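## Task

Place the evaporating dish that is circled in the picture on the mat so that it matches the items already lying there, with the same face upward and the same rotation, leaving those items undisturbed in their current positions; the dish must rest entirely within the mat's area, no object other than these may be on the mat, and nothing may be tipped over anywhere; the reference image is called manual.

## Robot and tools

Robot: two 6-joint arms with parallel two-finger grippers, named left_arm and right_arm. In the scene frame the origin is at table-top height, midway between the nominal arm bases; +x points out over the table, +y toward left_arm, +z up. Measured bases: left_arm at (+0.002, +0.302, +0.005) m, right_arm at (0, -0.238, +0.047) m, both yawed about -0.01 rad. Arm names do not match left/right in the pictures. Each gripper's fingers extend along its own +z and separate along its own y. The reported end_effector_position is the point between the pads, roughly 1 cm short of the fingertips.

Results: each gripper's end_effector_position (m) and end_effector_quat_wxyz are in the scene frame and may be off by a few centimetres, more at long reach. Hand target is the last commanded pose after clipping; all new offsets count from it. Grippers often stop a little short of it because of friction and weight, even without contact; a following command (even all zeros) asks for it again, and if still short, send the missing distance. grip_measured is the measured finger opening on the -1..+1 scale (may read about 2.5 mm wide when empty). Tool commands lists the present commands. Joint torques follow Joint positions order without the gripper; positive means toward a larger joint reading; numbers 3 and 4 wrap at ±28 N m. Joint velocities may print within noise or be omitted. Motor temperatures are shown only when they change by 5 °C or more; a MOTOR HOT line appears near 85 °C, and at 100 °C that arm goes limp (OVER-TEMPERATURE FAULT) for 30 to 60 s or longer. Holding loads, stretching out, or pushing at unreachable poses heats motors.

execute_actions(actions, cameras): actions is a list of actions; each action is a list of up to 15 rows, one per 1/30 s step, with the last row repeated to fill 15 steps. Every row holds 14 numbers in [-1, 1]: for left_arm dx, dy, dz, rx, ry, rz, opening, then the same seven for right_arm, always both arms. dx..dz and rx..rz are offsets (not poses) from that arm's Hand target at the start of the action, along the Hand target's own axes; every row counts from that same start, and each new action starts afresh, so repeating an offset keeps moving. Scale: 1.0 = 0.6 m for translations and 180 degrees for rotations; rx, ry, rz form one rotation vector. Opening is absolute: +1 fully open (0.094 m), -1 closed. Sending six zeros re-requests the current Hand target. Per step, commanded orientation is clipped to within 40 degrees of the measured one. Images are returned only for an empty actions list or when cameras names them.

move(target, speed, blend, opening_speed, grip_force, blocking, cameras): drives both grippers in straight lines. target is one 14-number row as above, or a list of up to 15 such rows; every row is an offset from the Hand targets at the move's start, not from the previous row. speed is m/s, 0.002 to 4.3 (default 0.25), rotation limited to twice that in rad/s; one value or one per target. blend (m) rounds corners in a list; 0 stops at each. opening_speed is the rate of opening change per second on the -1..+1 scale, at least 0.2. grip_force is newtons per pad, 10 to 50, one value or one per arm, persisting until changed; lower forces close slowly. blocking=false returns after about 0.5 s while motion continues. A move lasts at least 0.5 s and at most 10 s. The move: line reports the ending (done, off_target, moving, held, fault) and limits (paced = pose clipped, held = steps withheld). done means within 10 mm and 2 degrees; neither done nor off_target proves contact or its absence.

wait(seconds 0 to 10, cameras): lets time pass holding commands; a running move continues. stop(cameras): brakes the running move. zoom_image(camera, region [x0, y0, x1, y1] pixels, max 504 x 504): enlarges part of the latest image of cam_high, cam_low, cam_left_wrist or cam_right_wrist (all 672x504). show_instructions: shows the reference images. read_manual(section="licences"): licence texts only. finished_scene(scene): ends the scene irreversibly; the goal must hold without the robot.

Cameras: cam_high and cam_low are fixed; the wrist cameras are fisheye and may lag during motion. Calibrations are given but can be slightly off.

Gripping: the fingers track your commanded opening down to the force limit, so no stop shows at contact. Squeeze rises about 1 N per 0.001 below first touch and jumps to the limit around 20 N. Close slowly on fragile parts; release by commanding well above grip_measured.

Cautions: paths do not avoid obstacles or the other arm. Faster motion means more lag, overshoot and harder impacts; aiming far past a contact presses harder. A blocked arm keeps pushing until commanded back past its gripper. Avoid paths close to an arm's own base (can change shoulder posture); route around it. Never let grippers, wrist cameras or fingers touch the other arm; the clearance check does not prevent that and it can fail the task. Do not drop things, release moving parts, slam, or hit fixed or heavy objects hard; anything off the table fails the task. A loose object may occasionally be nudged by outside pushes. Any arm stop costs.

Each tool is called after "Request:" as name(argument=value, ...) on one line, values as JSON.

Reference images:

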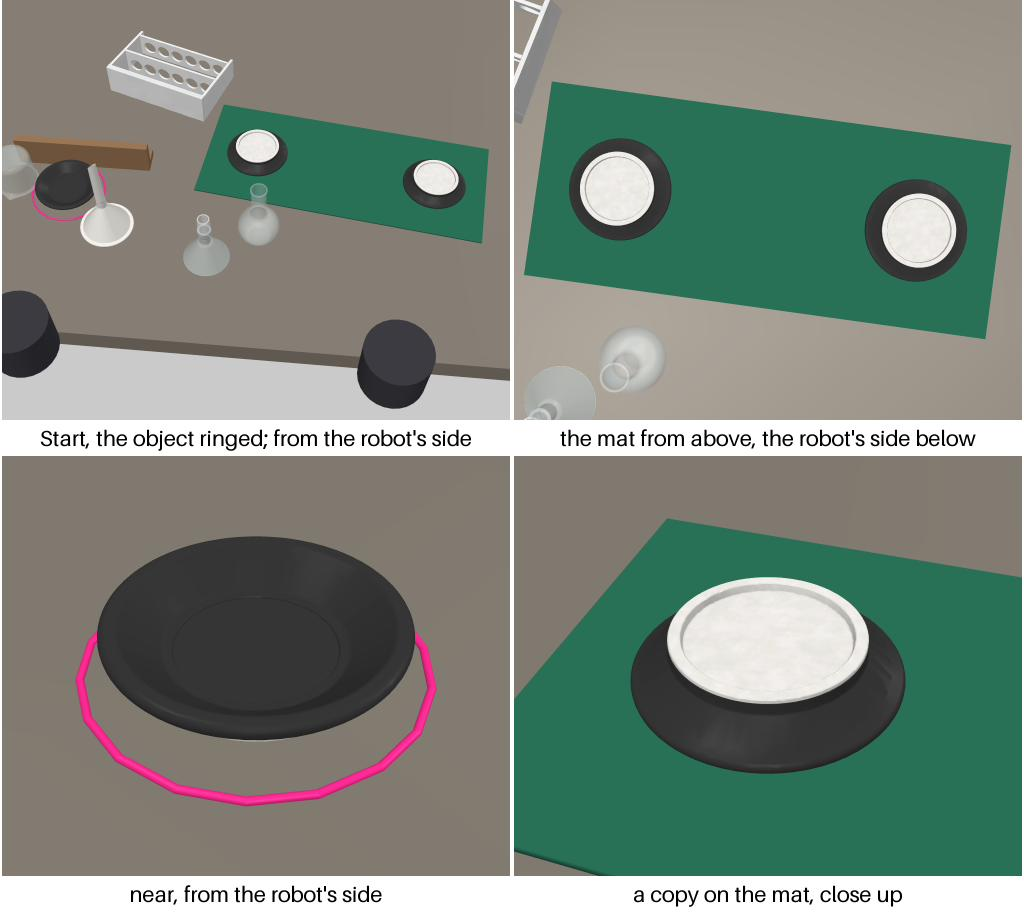

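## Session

Request:
execute_actions(actions=[])

Request:
zoom_image(camera="cam_high", region=[150, 60, 500, 350])

Request:
zoom_image(camera="cam_low", region=[200, 230, 600, 400])

Scene clock: 0.00 s.
left_arm: end_effector_position=(+0.8309, +0.3077, +0.2941) grip_measured=+1.000 end_effector_quat_wxyz=(+0.512, -0.314, +0.786, +0.142) | right_arm: end_effector_position=(+0.2211, -0.2882, +0.2352) grip_measured=+1.000 end_effector_quat_wxyz=(+0.206, +0.194, +0.959, -0.008)
Joint positions: left_arm=[-0.106 2.084 2.029 -0.539 -0.682 -0.513 0.094] | right_arm=[-0.197 0.59 0.636 -1.201 0.009 0.183 0.094]
Joint velocities: within noise
Joint torques (N m): no reading
Motor temperatures (°C): left_arm=[24 29 26 25 22 26 23] | right_arm=[23 27 27 24 27 21 22]
Heat: left arm: hottest shoulder 29 °C; right arm: hottest shoulder 27 °C.
Hand target: left_arm +0.8360, +0.3070, +0.2974; +0.517, -0.316, +0.783, +0.139 | right_arm +0.2277, -0.2896, +0.2497; +0.222, +0.194, +0.955, -0.008
Tool commands: left_gripper/opening=+1.0 right_gripper/opening=+1.0
camera_calibration:
cam_left_wrist: T_world_to_cam=[[0.608601, -0.789409, 0.0802436, -0.294164], [-0.606339, -0.527912, -0.594695, 0.886245], [0.511819, 0.313277, -0.799937, -0.170204], [0, 0, 0, 1]] pos_world=[0.803507, 0.288965, 0.414497]
cam_right_wrist: T_world_to_cam=[[-0.415031, -0.907296, -0.0675458, -0.161428], [-0.909389, 0.411446, 0.0610209, 0.355623], [-0.0275726, 0.086751, -0.995848, 0.38657], [0, 0, 0, 1]] pos_world=[0.267061, -0.326318, 0.352361]

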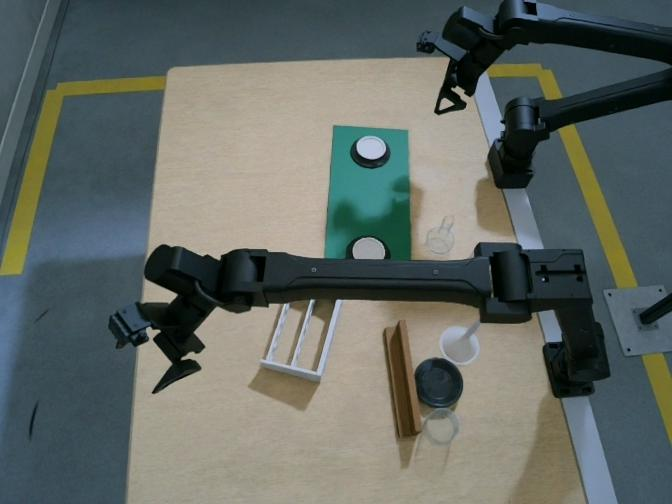

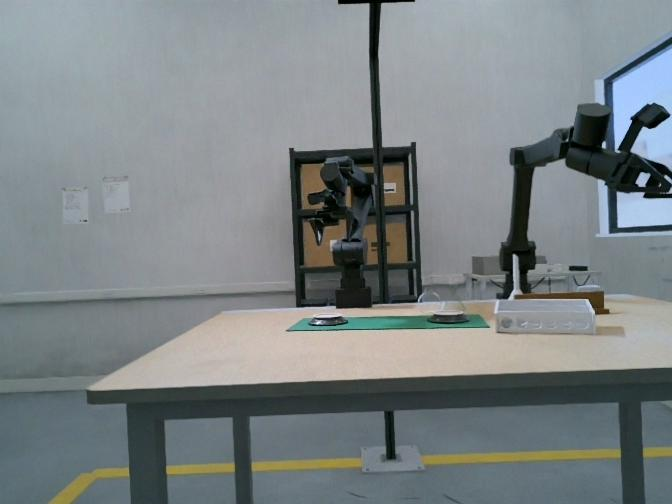

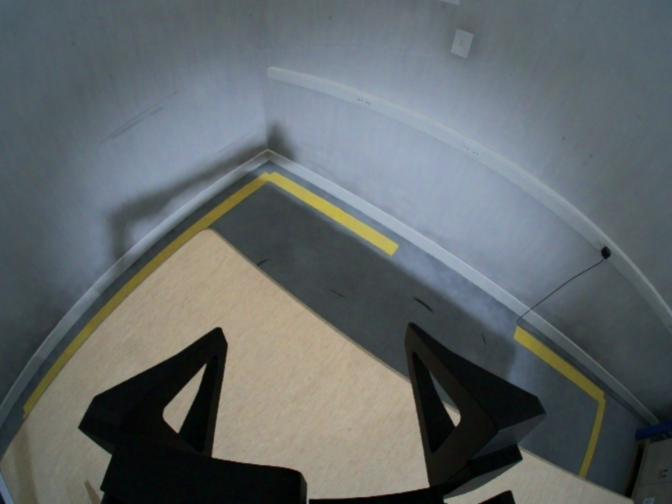

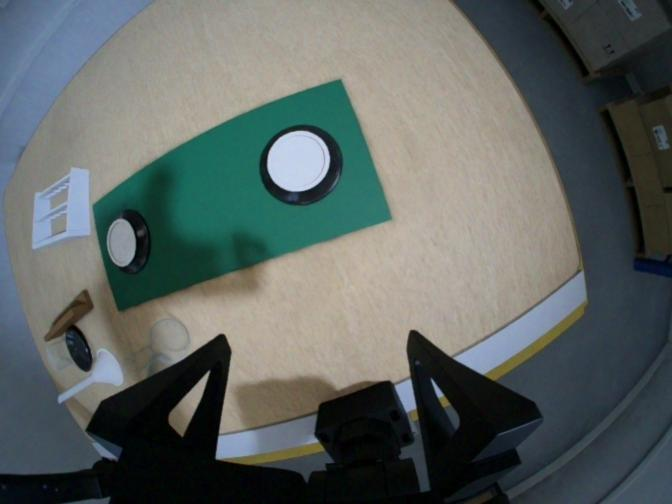

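Scaled by 1.440 from the camera's 672x504 image, which has a finer 960x720 frame.

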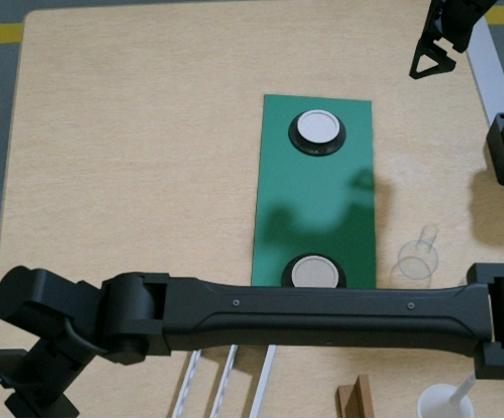

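Scaled by 1.260 from the camera's 672x504 image, which has a finer 960x720 frame.

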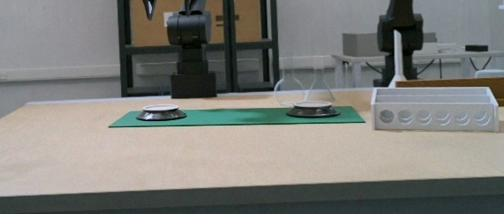

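Request:
move(target=[[0.0557,0.3772,-0.421,0.3206,-0.1195,0.6786,1,0,0,0,0,0,0,1],[0.4365,0.6527,-0.591,0.3206,-0.1195,0.6786,1,0,0,0,0,0,0,1]], speed=[0.5,0.25], blend=[0.03,0], cameras=["all"])

Request:
zoom_image(camera="cam_high", region=[360, 280, 520, 450])

Scene clock: 8.37 s.
left_arm: end_effector_position=(+0.2650, +0.3197, +0.1785) grip_measured=+1.000 end_effector_quat_wxyz=(+0.313, +0.743, +0.543, +0.235) | right_arm: end_effector_position=(+0.2211, -0.2882, +0.2352) grip_measured=+1.000 end_effector_quat_wxyz=(+0.206, +0.194, +0.959, -0.008)
Joint positions: left_arm=[0.387 0.512 0.449 -0.823 0.46 2.08 0.094] | right_arm=[-0.197 0.59 0.636 -1.201 0.009 0.183 0.094]
Joint torques (N m): left_arm=[2.55 1.67 9.39 0.85 0.42 -0.01] | right_arm=[0.03 -2.14 10.25 1.06 0.01 -0.04]
Heat: left arm: hottest shoulder 29 °C; right arm: hottest elbow 29 °C.
Hand target: left_arm +0.2602, +0.3206, +0.1707; +0.313, +0.757, +0.529, +0.220 | right_arm +0.2277, -0.2896, +0.2497; +0.222, +0.194, +0.955, -0.008
Off the commanded pose: left_arm 0.009 m, 3 deg | right_arm 0.016 m, 2 deg.
joint sent to its limit (left arm) — joint 6 (wrist roll), upper limit. The joint targets still meet the commanded pose.
move: off_target (left_arm, right_arm)
camera_calibration:
cam_left_wrist: T_world_to_cam=[[-0.668703, 0.253341, -0.699038, 0.213214], [-0.0251938, 0.931902, 0.361835, -0.310717], [0.743102, 0.259572, -0.616783, -0.053536], [0, 0, 0, 1]] pos_world=[0.174532, 0.249438, 0.228453]
cam_right_wrist: T_world_to_cam=[[-0.415031, -0.907296, -0.0675458, -0.161428], [-0.909389, 0.411446, 0.0610209, 0.355623], [-0.0275726, 0.086751, -0.995848, 0.38657], [0, 0, 0, 1]] pos_world=[0.267061, -0.326318, 0.352361]

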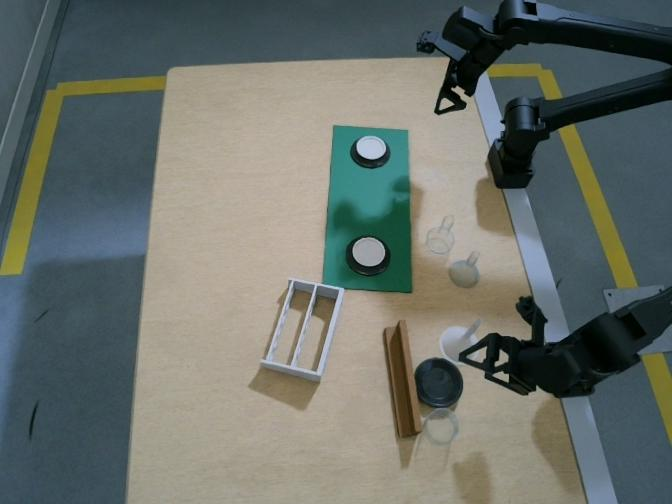

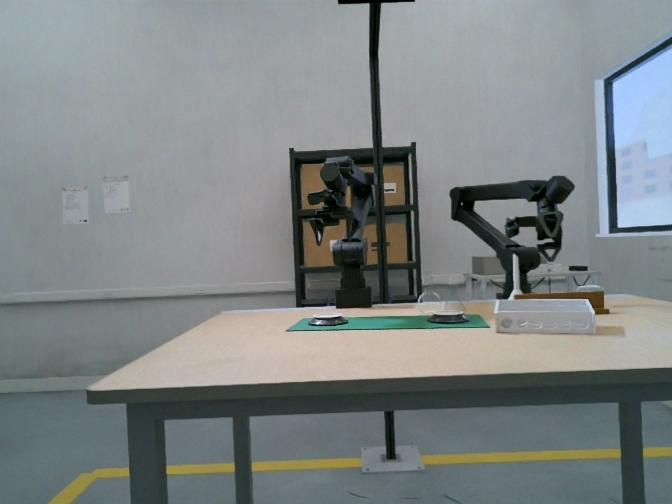

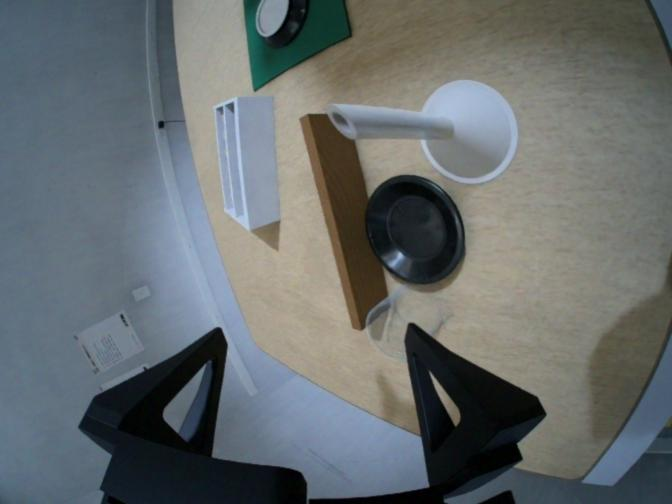

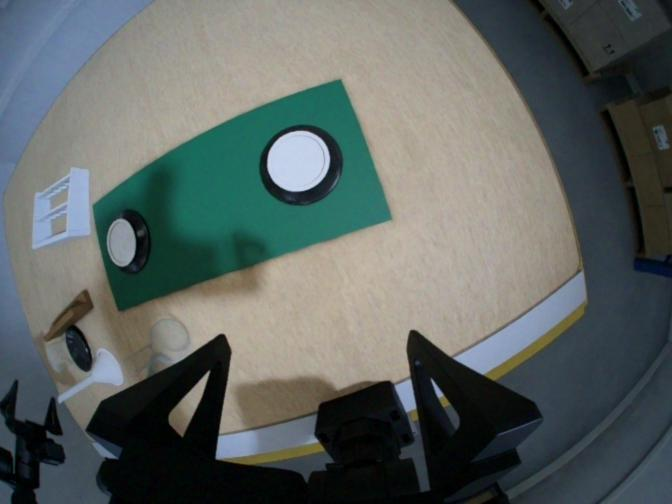

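Scaled by 2.965 from the camera's 672x504 image, which has a finer 960x720 frame.

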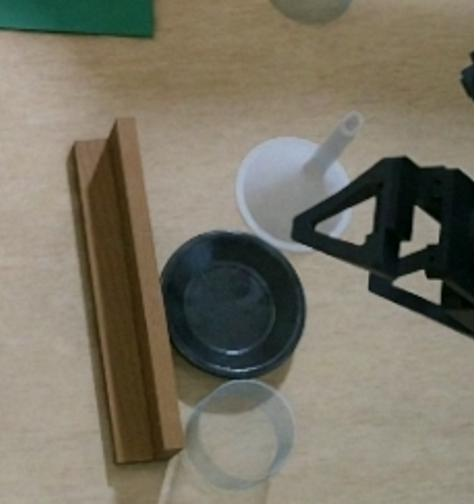

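Request:
move(target=[[-0.0032,0.0713,-0.045,-0.0485,0.0756,-0.5786,1,0,0,0,0,0,0,1],[-0.0032,0.0713,-0.045,0.1104,-0.0241,0.9119,1,0,0,0,0,0,0,1],[-0.0293,-0.125,0.077,0.1104,-0.0241,0.9119,0,0,0,0,0,0,0,1]], speed=[0.6,0.6,0.15], blend=[0.02,0.02,0], cameras=["cam_high","cam_left_wrist"])

Request:
zoom_image(camera="cam_high", region=[380, 310, 500, 430])

Scene clock: 15.93 s.
left_arm: end_effector_position=(+0.2338, +0.3126, +0.0871) grip_measured=+0.002 end_effector_quat_wxyz=(-0.250, +0.660, -0.664, +0.248) | right_arm: end_effector_position=(+0.2211, -0.2882, +0.2352) grip_measured=+1.000 end_effector_quat_wxyz=(+0.206, +0.194, +0.959, -0.008)
Joint positions: left_arm=[0.115 0.36 0.205 -0.698 0.063 -1.493 0.047] | right_arm=[-0.197 0.59 0.636 -1.201 0.009 0.183 0.094]
Joint torques (N m): left_arm=[1.38 2.37 9.43 2.21 -0.15 -0.1] | right_arm=[0.03 -2.14 10.25 1.07 0.01 -0.04]
Heat: left arm: hottest shoulder 29 °C; right arm: hottest elbow 31 °C.
Hand target: left_arm +0.2351, +0.3111, +0.0851; -0.253, +0.660, -0.660, +0.253 | right_arm +0.2277, -0.2896, +0.2497; +0.222, +0.194, +0.955, -0.008
Off the commanded pose: left_arm 0.003 m, 1 deg | right_arm 0.016 m, 2 deg.
move: off_target (right_arm)
camera_calibration:
cam_left_wrist: T_world_to_cam=[[0.731496, -0.0405788, 0.680637, -0.225364], [-0.343171, -0.884492, 0.316081, 0.374294], [0.589192, -0.464787, -0.660928, 0.18146], [0, 0, 0, 1]] pos_world=[0.186385, 0.406256, 0.155016]
Images, in order (width x height): cam_high 672x504, cam_left_wrist 672x504.

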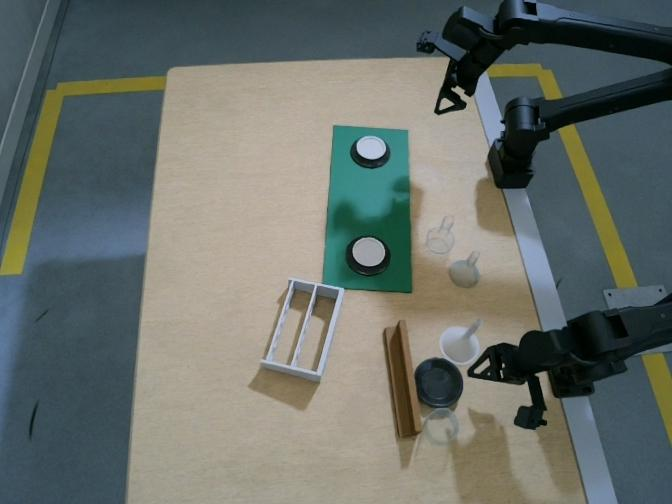

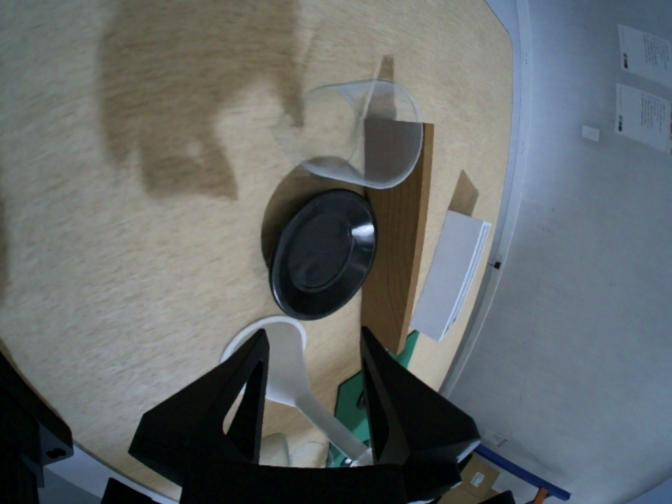

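Scaled by 4.200 from the camera's 672x504 image, which has a finer 960x720 frame.

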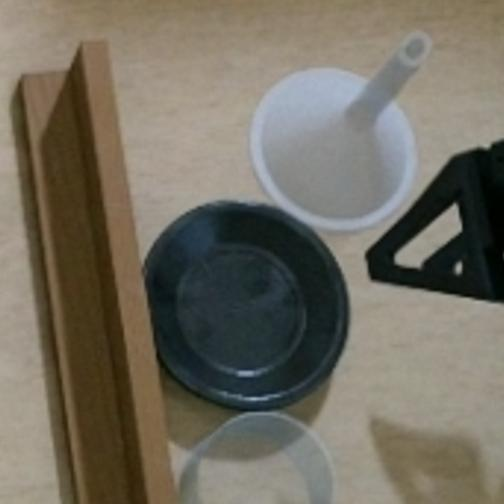

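Request:
move(target=[0.001,0.0541,0.0478,0,0,0,-0.6,0,0,0,0,0,0,1], speed=0.1, cameras=["cam_high","cam_left_wrist"])

Request:
zoom_image(camera="cam_left_wrist", region=[200, 180, 480, 400])

Request:
zoom_image(camera="cam_high", region=[400, 330, 500, 430])

Scene clock: 17.60 s.
left_arm: end_effector_position=(+0.2307, +0.3122, +0.0479) grip_measured=-0.598 end_effector_quat_wxyz=(-0.255, +0.658, -0.662, +0.252) | right_arm: end_effector_position=(+0.2211, -0.2882, +0.2352) grip_measured=+1.000 end_effector_quat_wxyz=(+0.206, +0.194, +0.959, -0.008)
Joint positions: left_arm=[0.114 0.39 0.098 -0.547 0.062 -1.494 0.019] | right_arm=[-0.197 0.59 0.636 -1.201 0.009 0.183 0.094]
Joint torques (N m): left_arm=[1.26 3.25 8.92 2.22 -0.17 -0.11] | right_arm=[0.09 -2.14 10.24 1.06 0.01 -0.04]
Heat: left arm: hottest shoulder 29 °C; right arm: hottest elbow 31 °C.
Hand target: left_arm +0.2302, +0.3105, +0.0421; -0.253, +0.660, -0.660, +0.254 | right_arm +0.2277, -0.2896, +0.2497; +0.222, +0.194, +0.955, -0.008
Off the commanded pose: left_arm 0.006 m, 0 deg | right_arm 0.016 m, 2 deg.
move: off_target (right_arm)
camera_calibration:
cam_left_wrist: T_world_to_cam=[[0.72241, -0.041473, 0.69022, -0.194539], [-0.3473, -0.884919, 0.310325, 0.386606], [0.597918, -0.463896, -0.653678, 0.154369], [0, 0, 0, 1]] pos_world=[0.182505, 0.405658, 0.115209]
Images, in order (width x height): cam_high 672x504, cam_left_wrist 672x504.

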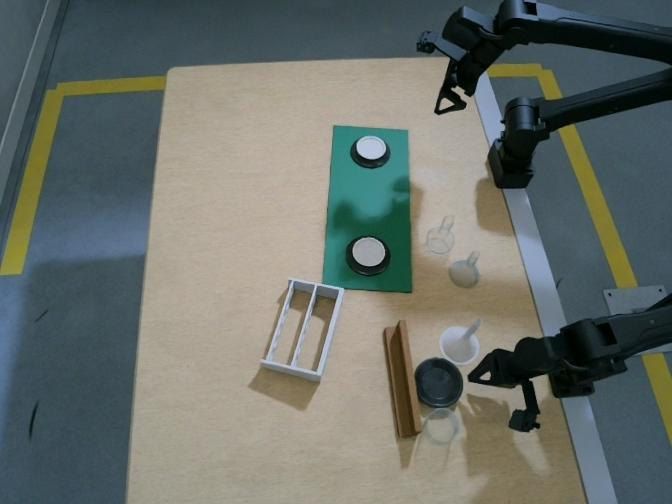

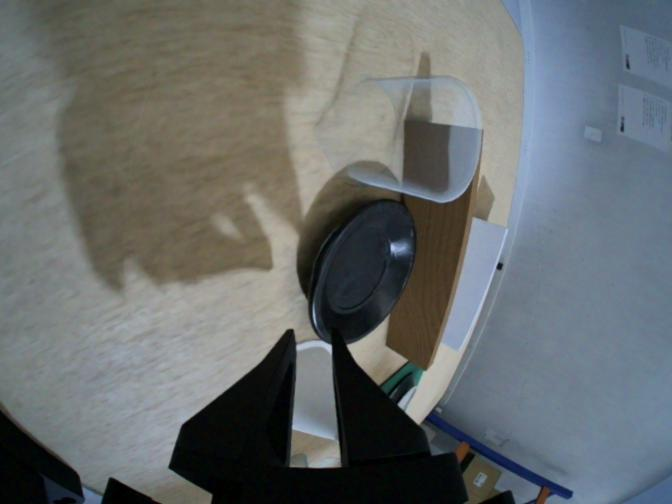

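Scaled by 1.800 from the camera's 672x504 image, which has a finer 960x720 frame.

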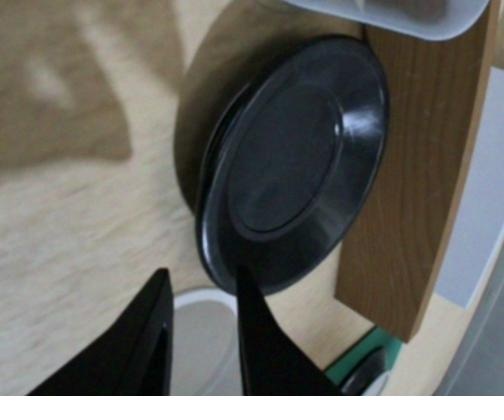

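Scaled by 5.040 from the camera's 672x504 image, which has a finer 960x720 frame.

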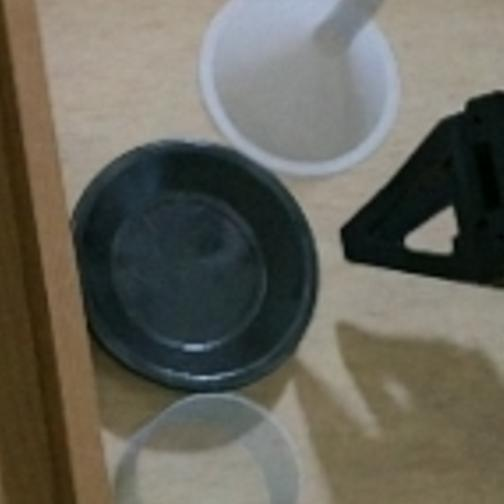

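Request:
move(target=[0,0.004,0.035,0,0,0,-0.6,0,0,0,0,0,0,1], speed=0.06, cameras=["cam_left_wrist"])

Request:
zoom_image(camera="cam_left_wrist", region=[240, 230, 440, 390])

Scene clock: 19.13 s.
left_arm: end_effector_position=(+0.2447, +0.3125, +0.0312) grip_measured=-0.598 end_effector_quat_wxyz=(-0.255, +0.658, -0.662, +0.252) | right_arm: end_effector_position=(+0.2211, -0.2882, +0.2352) grip_measured=+1.000 end_effector_quat_wxyz=(+0.206, +0.194, +0.959, -0.008)
Joint positions: left_arm=[0.106 0.582 0.076 -0.333 0.056 -1.5 0.019] | right_arm=[-0.197 0.59 0.636 -1.201 0.009 0.183 0.094]
Joint torques (N m): left_arm=[1.38 2.14 8.06 2.22 -0.16 -0.11] | right_arm=[0.03 -2.14 10.26 1.06 0.01 -0.04]
Heat: left arm: hottest shoulder 29 °C; right arm: hottest elbow 31 °C.
Hand target: left_arm +0.2424, +0.3106, +0.0248; -0.253, +0.660, -0.660, +0.253 | right_arm +0.2277, -0.2896, +0.2497; +0.222, +0.194, +0.955, -0.008
Off the commanded pose: left_arm 0.007 m, 0 deg | right_arm 0.016 m, 2 deg.
move: off_target (right_arm)
camera_calibration:
cam_left_wrist: T_world_to_cam=[[0.721946, -0.0414125, 0.690709, -0.193019], [-0.347207, -0.885125, 0.30984, 0.397084], [0.598533, -0.463507, -0.653391, 0.135019], [0, 0, 0, 1]] pos_world=[0.196406, 0.406058, 0.0985082]
Images, in order (width x height): cam_left_wrist 672x504.

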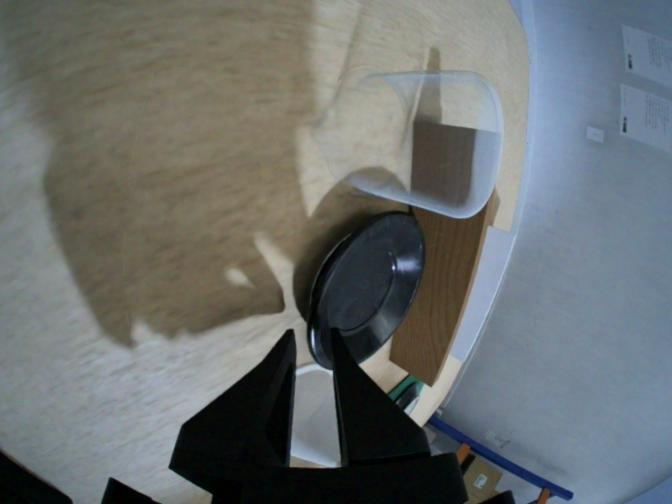

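Scaled by 2.520 from the camera's 672x504 image, which has a finer 960x720 frame.

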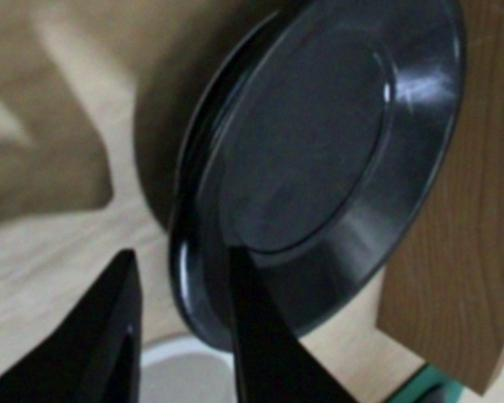

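Request:
move(target=[0,0.002,0.019,0,0,0,-0.6,0,0,0,0,0,0,1], speed=0.05, cameras=["cam_left_wrist","cam_high"])

Request:
zoom_image(camera="cam_left_wrist", region=[240, 230, 440, 390])

Request:
zoom_image(camera="cam_high", region=[400, 330, 500, 430])

Scene clock: 20.33 s.
left_arm: end_effector_position=(+0.2522, +0.3126, +0.0213) grip_measured=-0.598 end_effector_quat_wxyz=(-0.255, +0.658, -0.662, +0.252) | right_arm: end_effector_position=(+0.2211, -0.2882, +0.2352) grip_measured=+1.000 end_effector_quat_wxyz=(+0.206, +0.194, +0.959, -0.008)
Joint positions: left_arm=[0.102 0.705 0.068 -0.202 0.053 -1.503 0.019] | right_arm=[-0.197 0.59 0.636 -1.201 0.009 0.183 0.094]
Joint torques (N m): left_arm=[1.38 1.55 7.46 2.18 -0.16 -0.09] | right_arm=[0.09 -2.08 10.24 1.07 0.01 -0.04]
Motor temperatures (°C): left_arm=[24 29 29 25 22 25 23] | right_arm=[23 27 32 24 27 21 22]
Heat: left arm: hottest shoulder 29 °C; right arm: hottest elbow 32 °C.
Hand target: left_arm +0.2491, +0.3105, +0.0155; -0.253, +0.660, -0.660, +0.253 | right_arm +0.2277, -0.2896, +0.2497; +0.222, +0.194, +0.955, -0.008
Off the commanded pose: left_arm 0.007 m, 0 deg | right_arm 0.016 m, 2 deg.
move: off_target (right_arm)
camera_calibration:
cam_left_wrist: T_world_to_cam=[[0.722026, -0.0414805, 0.690621, -0.191572], [-0.347266, -0.885082, 0.309896, 0.402833], [0.598402, -0.463582, -0.653457, 0.124172], [0, 0, 0, 1]] pos_world=[0.203906, 0.406158, 0.0886083]
Images, in order (width x height): cam_high 672x504, cam_left_wrist 672x504.

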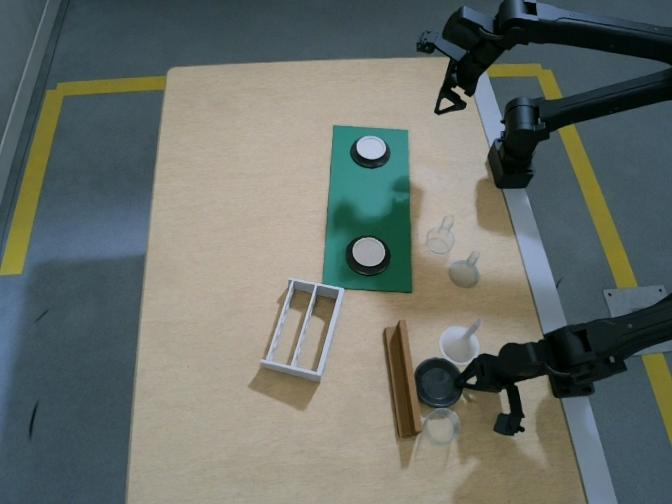

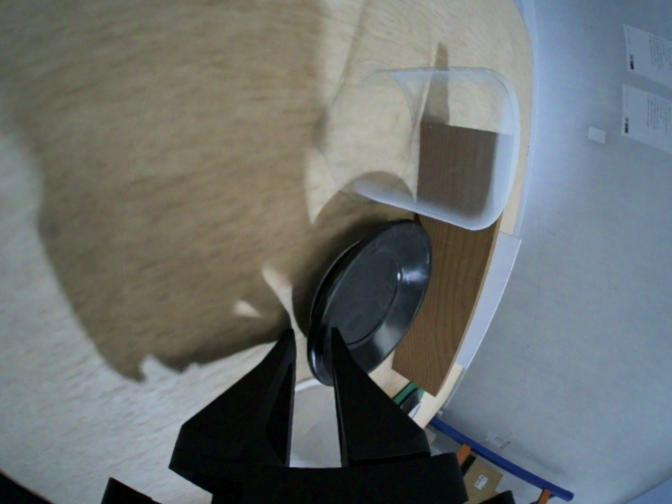

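Scaled by 2.520 from the camera's 672x504 image, which has a finer 960x720 frame.

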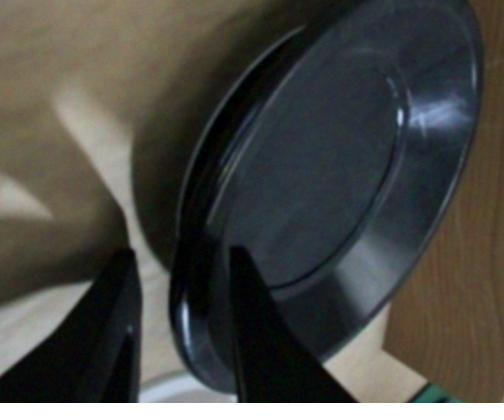

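Scaled by 5.040 from the camera's 672x504 image, which has a finer 960x720 frame.

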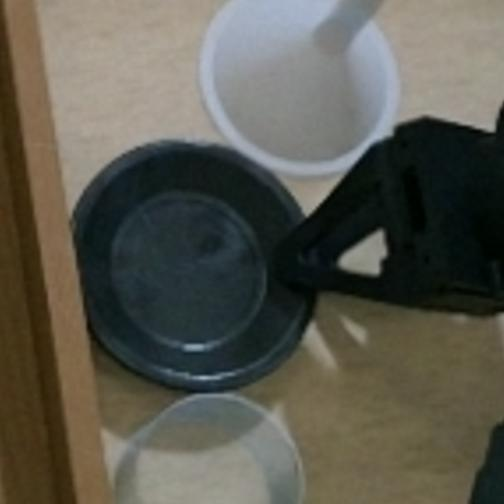

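Request:
move(target=[0,0,0.004,0,0,0,-1,0,0,0,0,0,0,1], grip_force=[45,30], speed=0.05, opening_speed=0.3, cameras=["cam_left_wrist","cam_high"])

Request:
zoom_image(camera="cam_left_wrist", region=[240, 230, 440, 390])

Scene clock: 22.03 s.
left_arm: end_effector_position=(+0.2573, +0.3118, +0.0232) grip_measured=-0.830 end_effector_quat_wxyz=(-0.261, +0.654, -0.661, +0.259) | right_arm: end_effector_position=(+0.2211, -0.2882, +0.2352) grip_measured=+1.000 end_effector_quat_wxyz=(+0.206, +0.194, +0.959, -0.008)
Joint positions: left_arm=[0.097 0.726 0.068 -0.161 0.053 -1.503 0.008] | right_arm=[-0.197 0.59 0.636 -1.201 0.009 0.183 0.094]
Joint torques (N m): left_arm=[1.67 1.73 7.34 1.76 -0.19 -0.11] | right_arm=[0.03 -2.08 10.25 1.06 0 -0.04]
Heat: left arm: hottest shoulder 29 °C; right arm: hottest elbow 32 °C.
Hand target: left_arm +0.2507, +0.3106, +0.0137; -0.253, +0.660, -0.660, +0.253 | right_arm +0.2277, -0.2896, +0.2497; +0.222, +0.194, +0.955, -0.008
Off the commanded pose: left_arm 0.012 m, 1 deg | right_arm 0.016 m, 2 deg.
grip_force (N): 45, 30
move: off_target (left_arm, right_arm)
camera_calibration:
cam_left_wrist: T_world_to_cam=[[0.708292, -0.0461191, 0.704412, -0.191901], [-0.357349, -0.883988, 0.301442, 0.40576], [0.608789, -0.46523, -0.642602, 0.119567], [0, 0, 0, 1]] pos_world=[0.208128, 0.405463, 0.0896984]
Images, in order (width x height): cam_high 672x504, cam_left_wrist 672x504.

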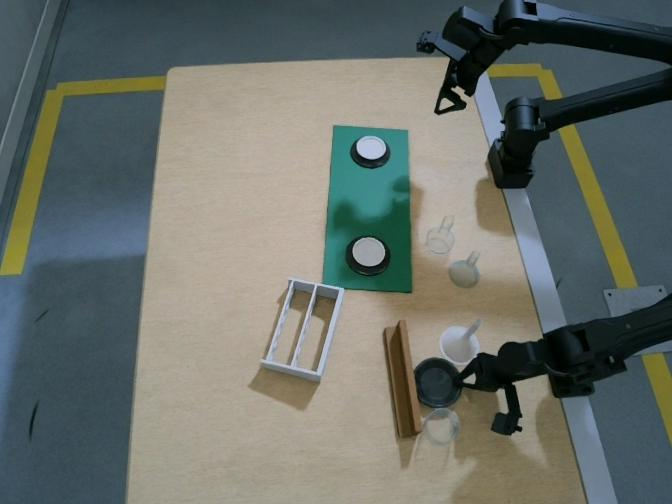

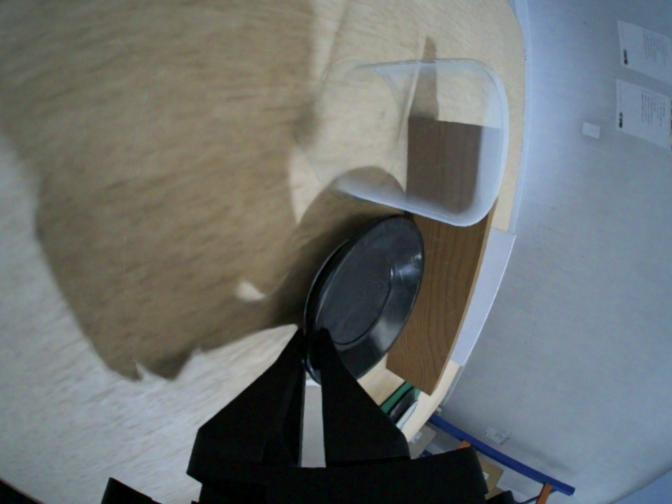

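Scaled by 2.520 from the camera's 672x504 image, which has a finer 960x720 frame.

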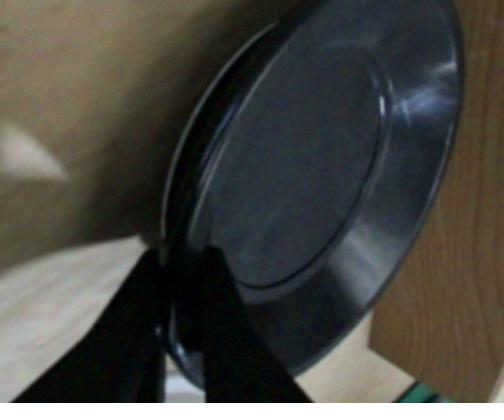

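Request:
move(target=[[0,-0.1685,-0.1763,0,0,0,-1,0,0,0,0,0,0,1],[0.1843,-0.5017,-0.2352,0.2771,0.0303,0.5982,-1,0,0,0,0,0,0,1],[0.5677,-0.5512,-0.1905,-0.4824,0.2802,-0.6288,-1,0,0,0,0,0,0,1]], speed=[0.12,0.35,0.35], blend=[0.02,0.03,0], cameras=["all"])

Request:
zoom_image(camera="cam_high", region=[300, 120, 520, 300])

Request:
zoom_image(camera="cam_low", region=[330, 130, 560, 330])

Scene clock: 31.67 s.
left_arm: end_effector_position=(+0.4085, -0.0205, +0.2916) grip_measured=-0.858 end_effector_quat_wxyz=(+0.692, +0.708, +0.117, +0.075) | right_arm: end_effector_position=(+0.2211, -0.2882, +0.2352) grip_measured=+1.000 end_effector_quat_wxyz=(+0.206, +0.194, +0.959, -0.008)
Joint positions: left_arm=[-0.386 1.349 0.737 0.563 0.893 1.554 0.007] | right_arm=[-0.197 0.59 0.636 -1.201 0.009 0.183 0.094]
Joint torques (N m): left_arm=[1.55 -8.64 14.23 1.33 0.22 -0.02] | right_arm=[0.09 -2.14 10.25 1.07 0.01 -0.04]
Heat: left arm: hottest elbow 31 °C; right arm: hottest elbow 33 °C.
Hand target: left_arm +0.4203, -0.0298, +0.3200; +0.701, +0.701, +0.093, +0.092 | right_arm +0.2277, -0.2896, +0.2497; +0.222, +0.194, +0.955, -0.008
Off the commanded pose: left_arm 0.032 m, 4 deg | right_arm 0.016 m, 2 deg.
grip_force (N): 45, 30
move: off_target (left_arm, right_arm)
camera_calibration:
cam_left_wrist: T_world_to_cam=[[-0.0355487, 0.0520478, -0.998012, 0.298878], [0.728353, 0.685132, 0.00978707, -0.241203], [0.684279, -0.726557, -0.0622648, -0.16002], [0, 0, 0, 1]] pos_world=[0.295804, 0.0334365, 0.29068]
cam_right_wrist: T_world_to_cam=[[-0.415031, -0.907296, -0.0675458, -0.161428], [-0.909389, 0.411446, 0.0610209, 0.355623], [-0.0275726, 0.086751, -0.995848, 0.38657], [0, 0, 0, 1]] pos_world=[0.267061, -0.326318, 0.352361]

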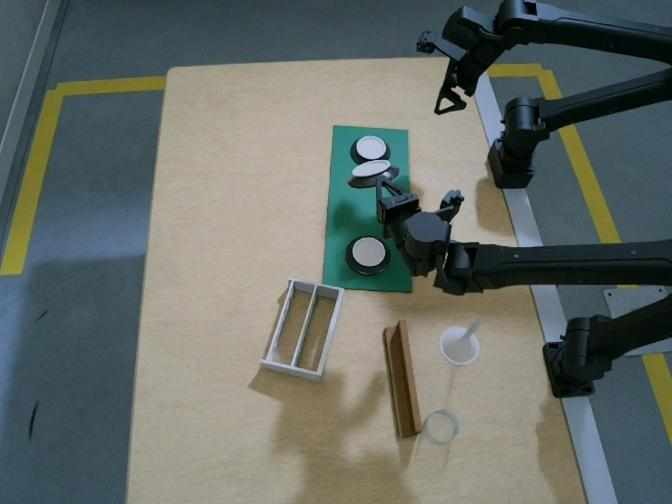

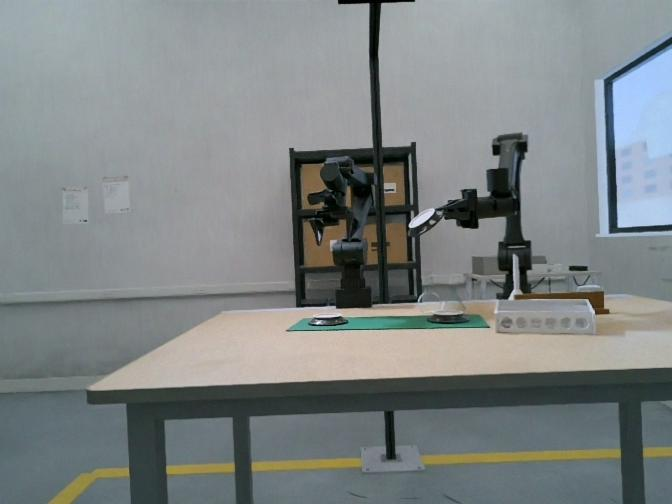

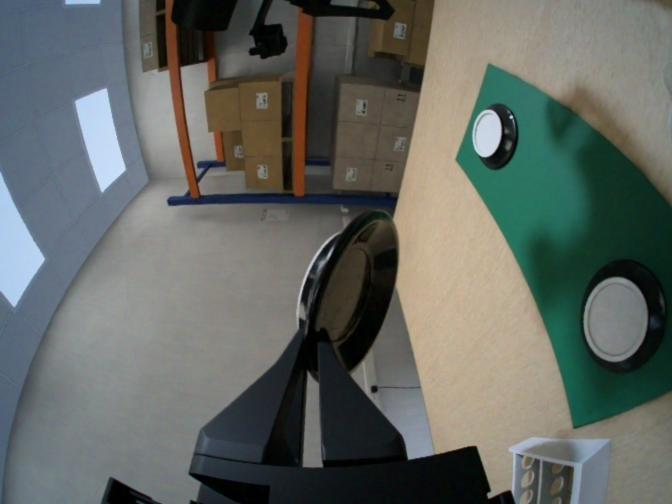

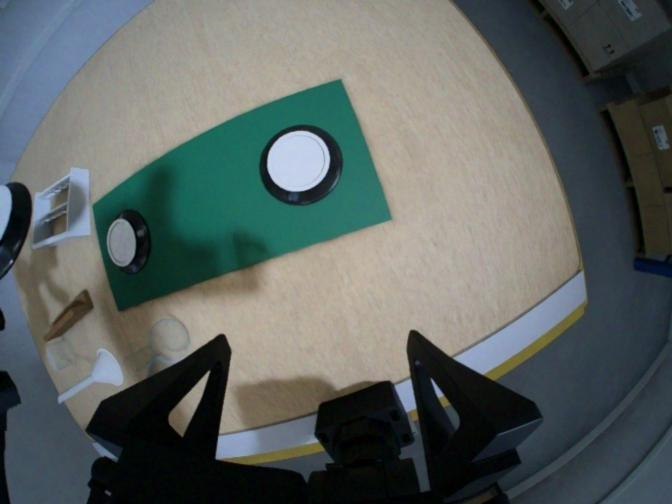

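Scaled by 2.291 from the camera's 672x504 image, which has a finer 960x720 frame.

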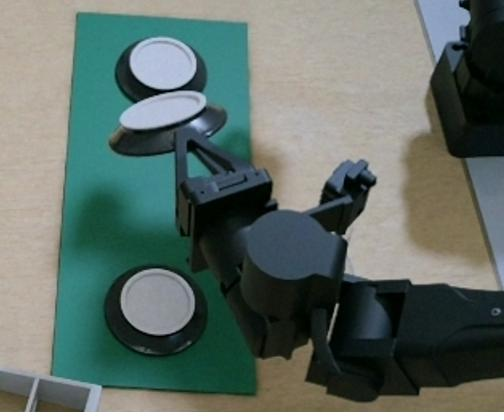

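Scaled by 2.191 from the camera's 672x504 image, which has a finer 960x720 frame.

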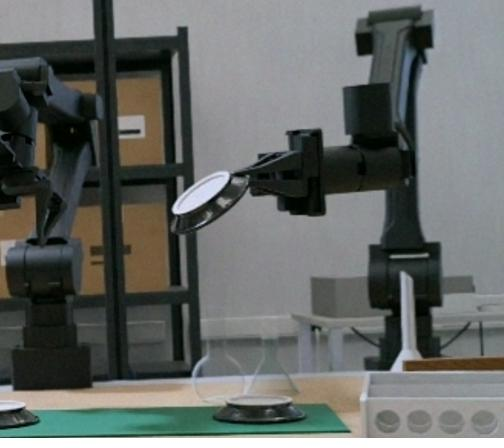

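Request:
move(target=[[0,0,0,0,0,0,-1,-0.292,0.1738,-0.125,0.0006,0.2986,0.2873,1],[0,0,0,0,0,0,-1,-0.29,0.4102,-0.0667,0.0006,0.2986,0.2873,1]], speed=[0.3,0.15], blend=[0.02,0], cameras=["all"])

Request:
zoom_image(camera="cam_high", region=[300, 90, 500, 270])

Request:
zoom_image(camera="cam_low", region=[330, 130, 560, 300])

Request:
zoom_image(camera="cam_right_wrist", region=[120, 100, 520, 400])

Scene clock: 36.97 s.
left_arm: end_effector_position=(+0.4085, -0.0205, +0.2916) grip_measured=-0.858 end_effector_quat_wxyz=(+0.692, +0.708, +0.117, +0.076) | right_arm: end_effector_position=(+0.4351, -0.1207, +0.3565) grip_measured=+1.000 end_effector_quat_wxyz=(-0.206, +0.572, +0.769, +0.198)
Joint positions: left_arm=[-0.386 1.349 0.737 0.563 0.893 1.554 0.007] | right_arm=[0.07 1.532 1.578 -1.69 -0.575 1.311 0.094]
Joint torques (N m): left_arm=[1.61 -8.59 14.26 1.35 0.22 0] | right_arm=[-0.32 -13.45 11.79 -0.36 -0.33 0.12]
Heat: left arm: hottest elbow 32 °C; right arm: hottest elbow 34 °C.
Hand target: left_arm +0.4203, -0.0298, +0.3200; +0.701, +0.701, +0.093, +0.092 | right_arm +0.4466, -0.1219, +0.3778; -0.237, +0.559, +0.776, +0.171
Off the commanded pose: left_arm 0.032 m, 4 deg | right_arm 0.024 m, 5 deg.
joint sent to its limit (right arm) — joint 4 (wrist pitch), lower limit. The joint targets are off in orientation, not in position.
grip_force (N): 45, 30
move: off_target (left_arm, right_arm)
camera_calibration:
cam_left_wrist: T_world_to_cam=[[-0.0347658, 0.05224, -0.998029, 0.298546], [0.728324, 0.685152, 0.0104923, -0.241399], [0.68435, -0.726524, -0.0618676, -0.160163], [0, 0, 0, 1]] pos_world=[0.295803, 0.0334364, 0.290582]
cam_right_wrist: T_world_to_cam=[[-0.969543, -0.242499, -0.0343632, 0.397177], [-0.15043, 0.478881, 0.864895, -0.134791], [-0.19328, 0.843722, -0.500775, 0.485786], [0, 0, 0, 1]] pos_world=[0.458696, -0.249005, 0.373498]

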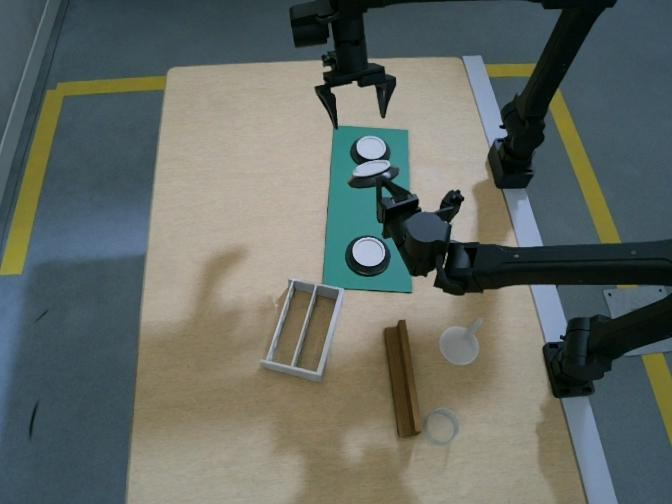

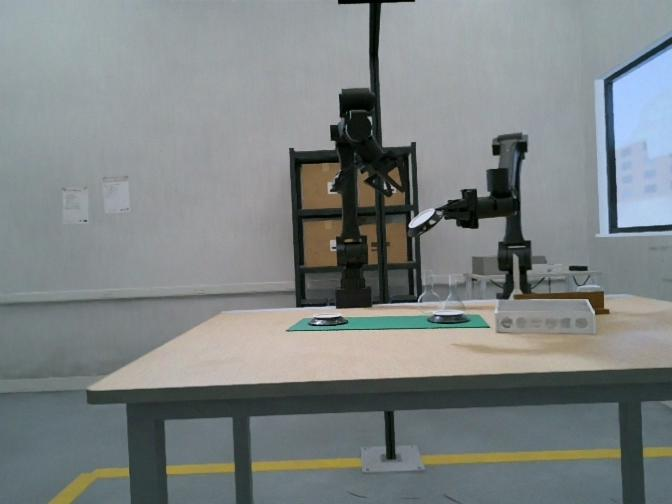

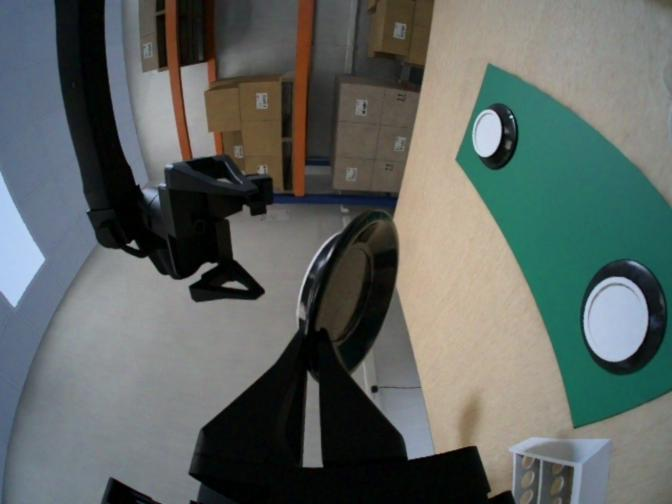

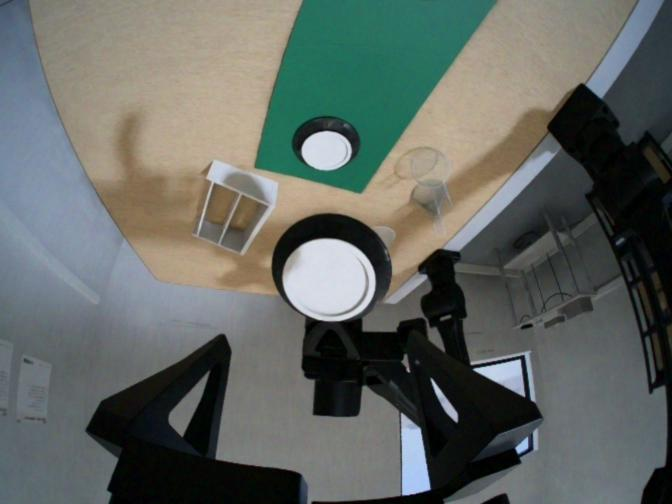

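Scaled by 2.520 from the camera's 672x504 image, which has a finer 960x720 frame.

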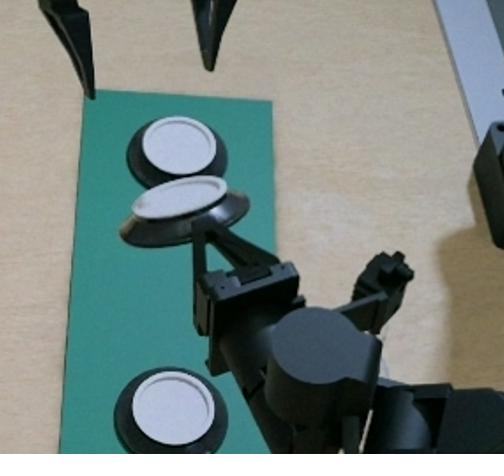

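Scaled by 2.191 from the camera's 672x504 image, which has a finer 960x720 frame.

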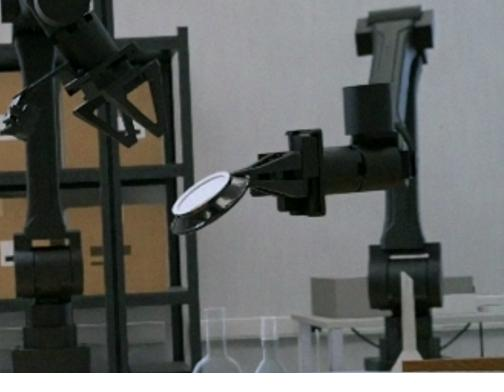

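Scaled by 1.260 from the camera's 672x504 image, which has a finer 960x720 frame.

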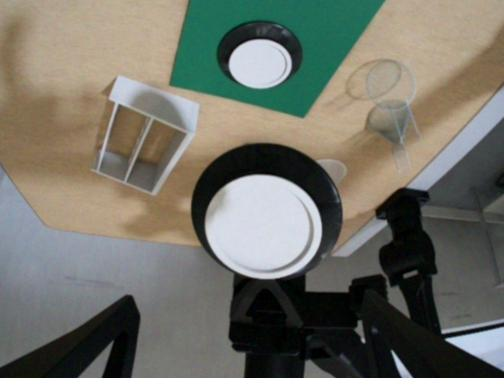

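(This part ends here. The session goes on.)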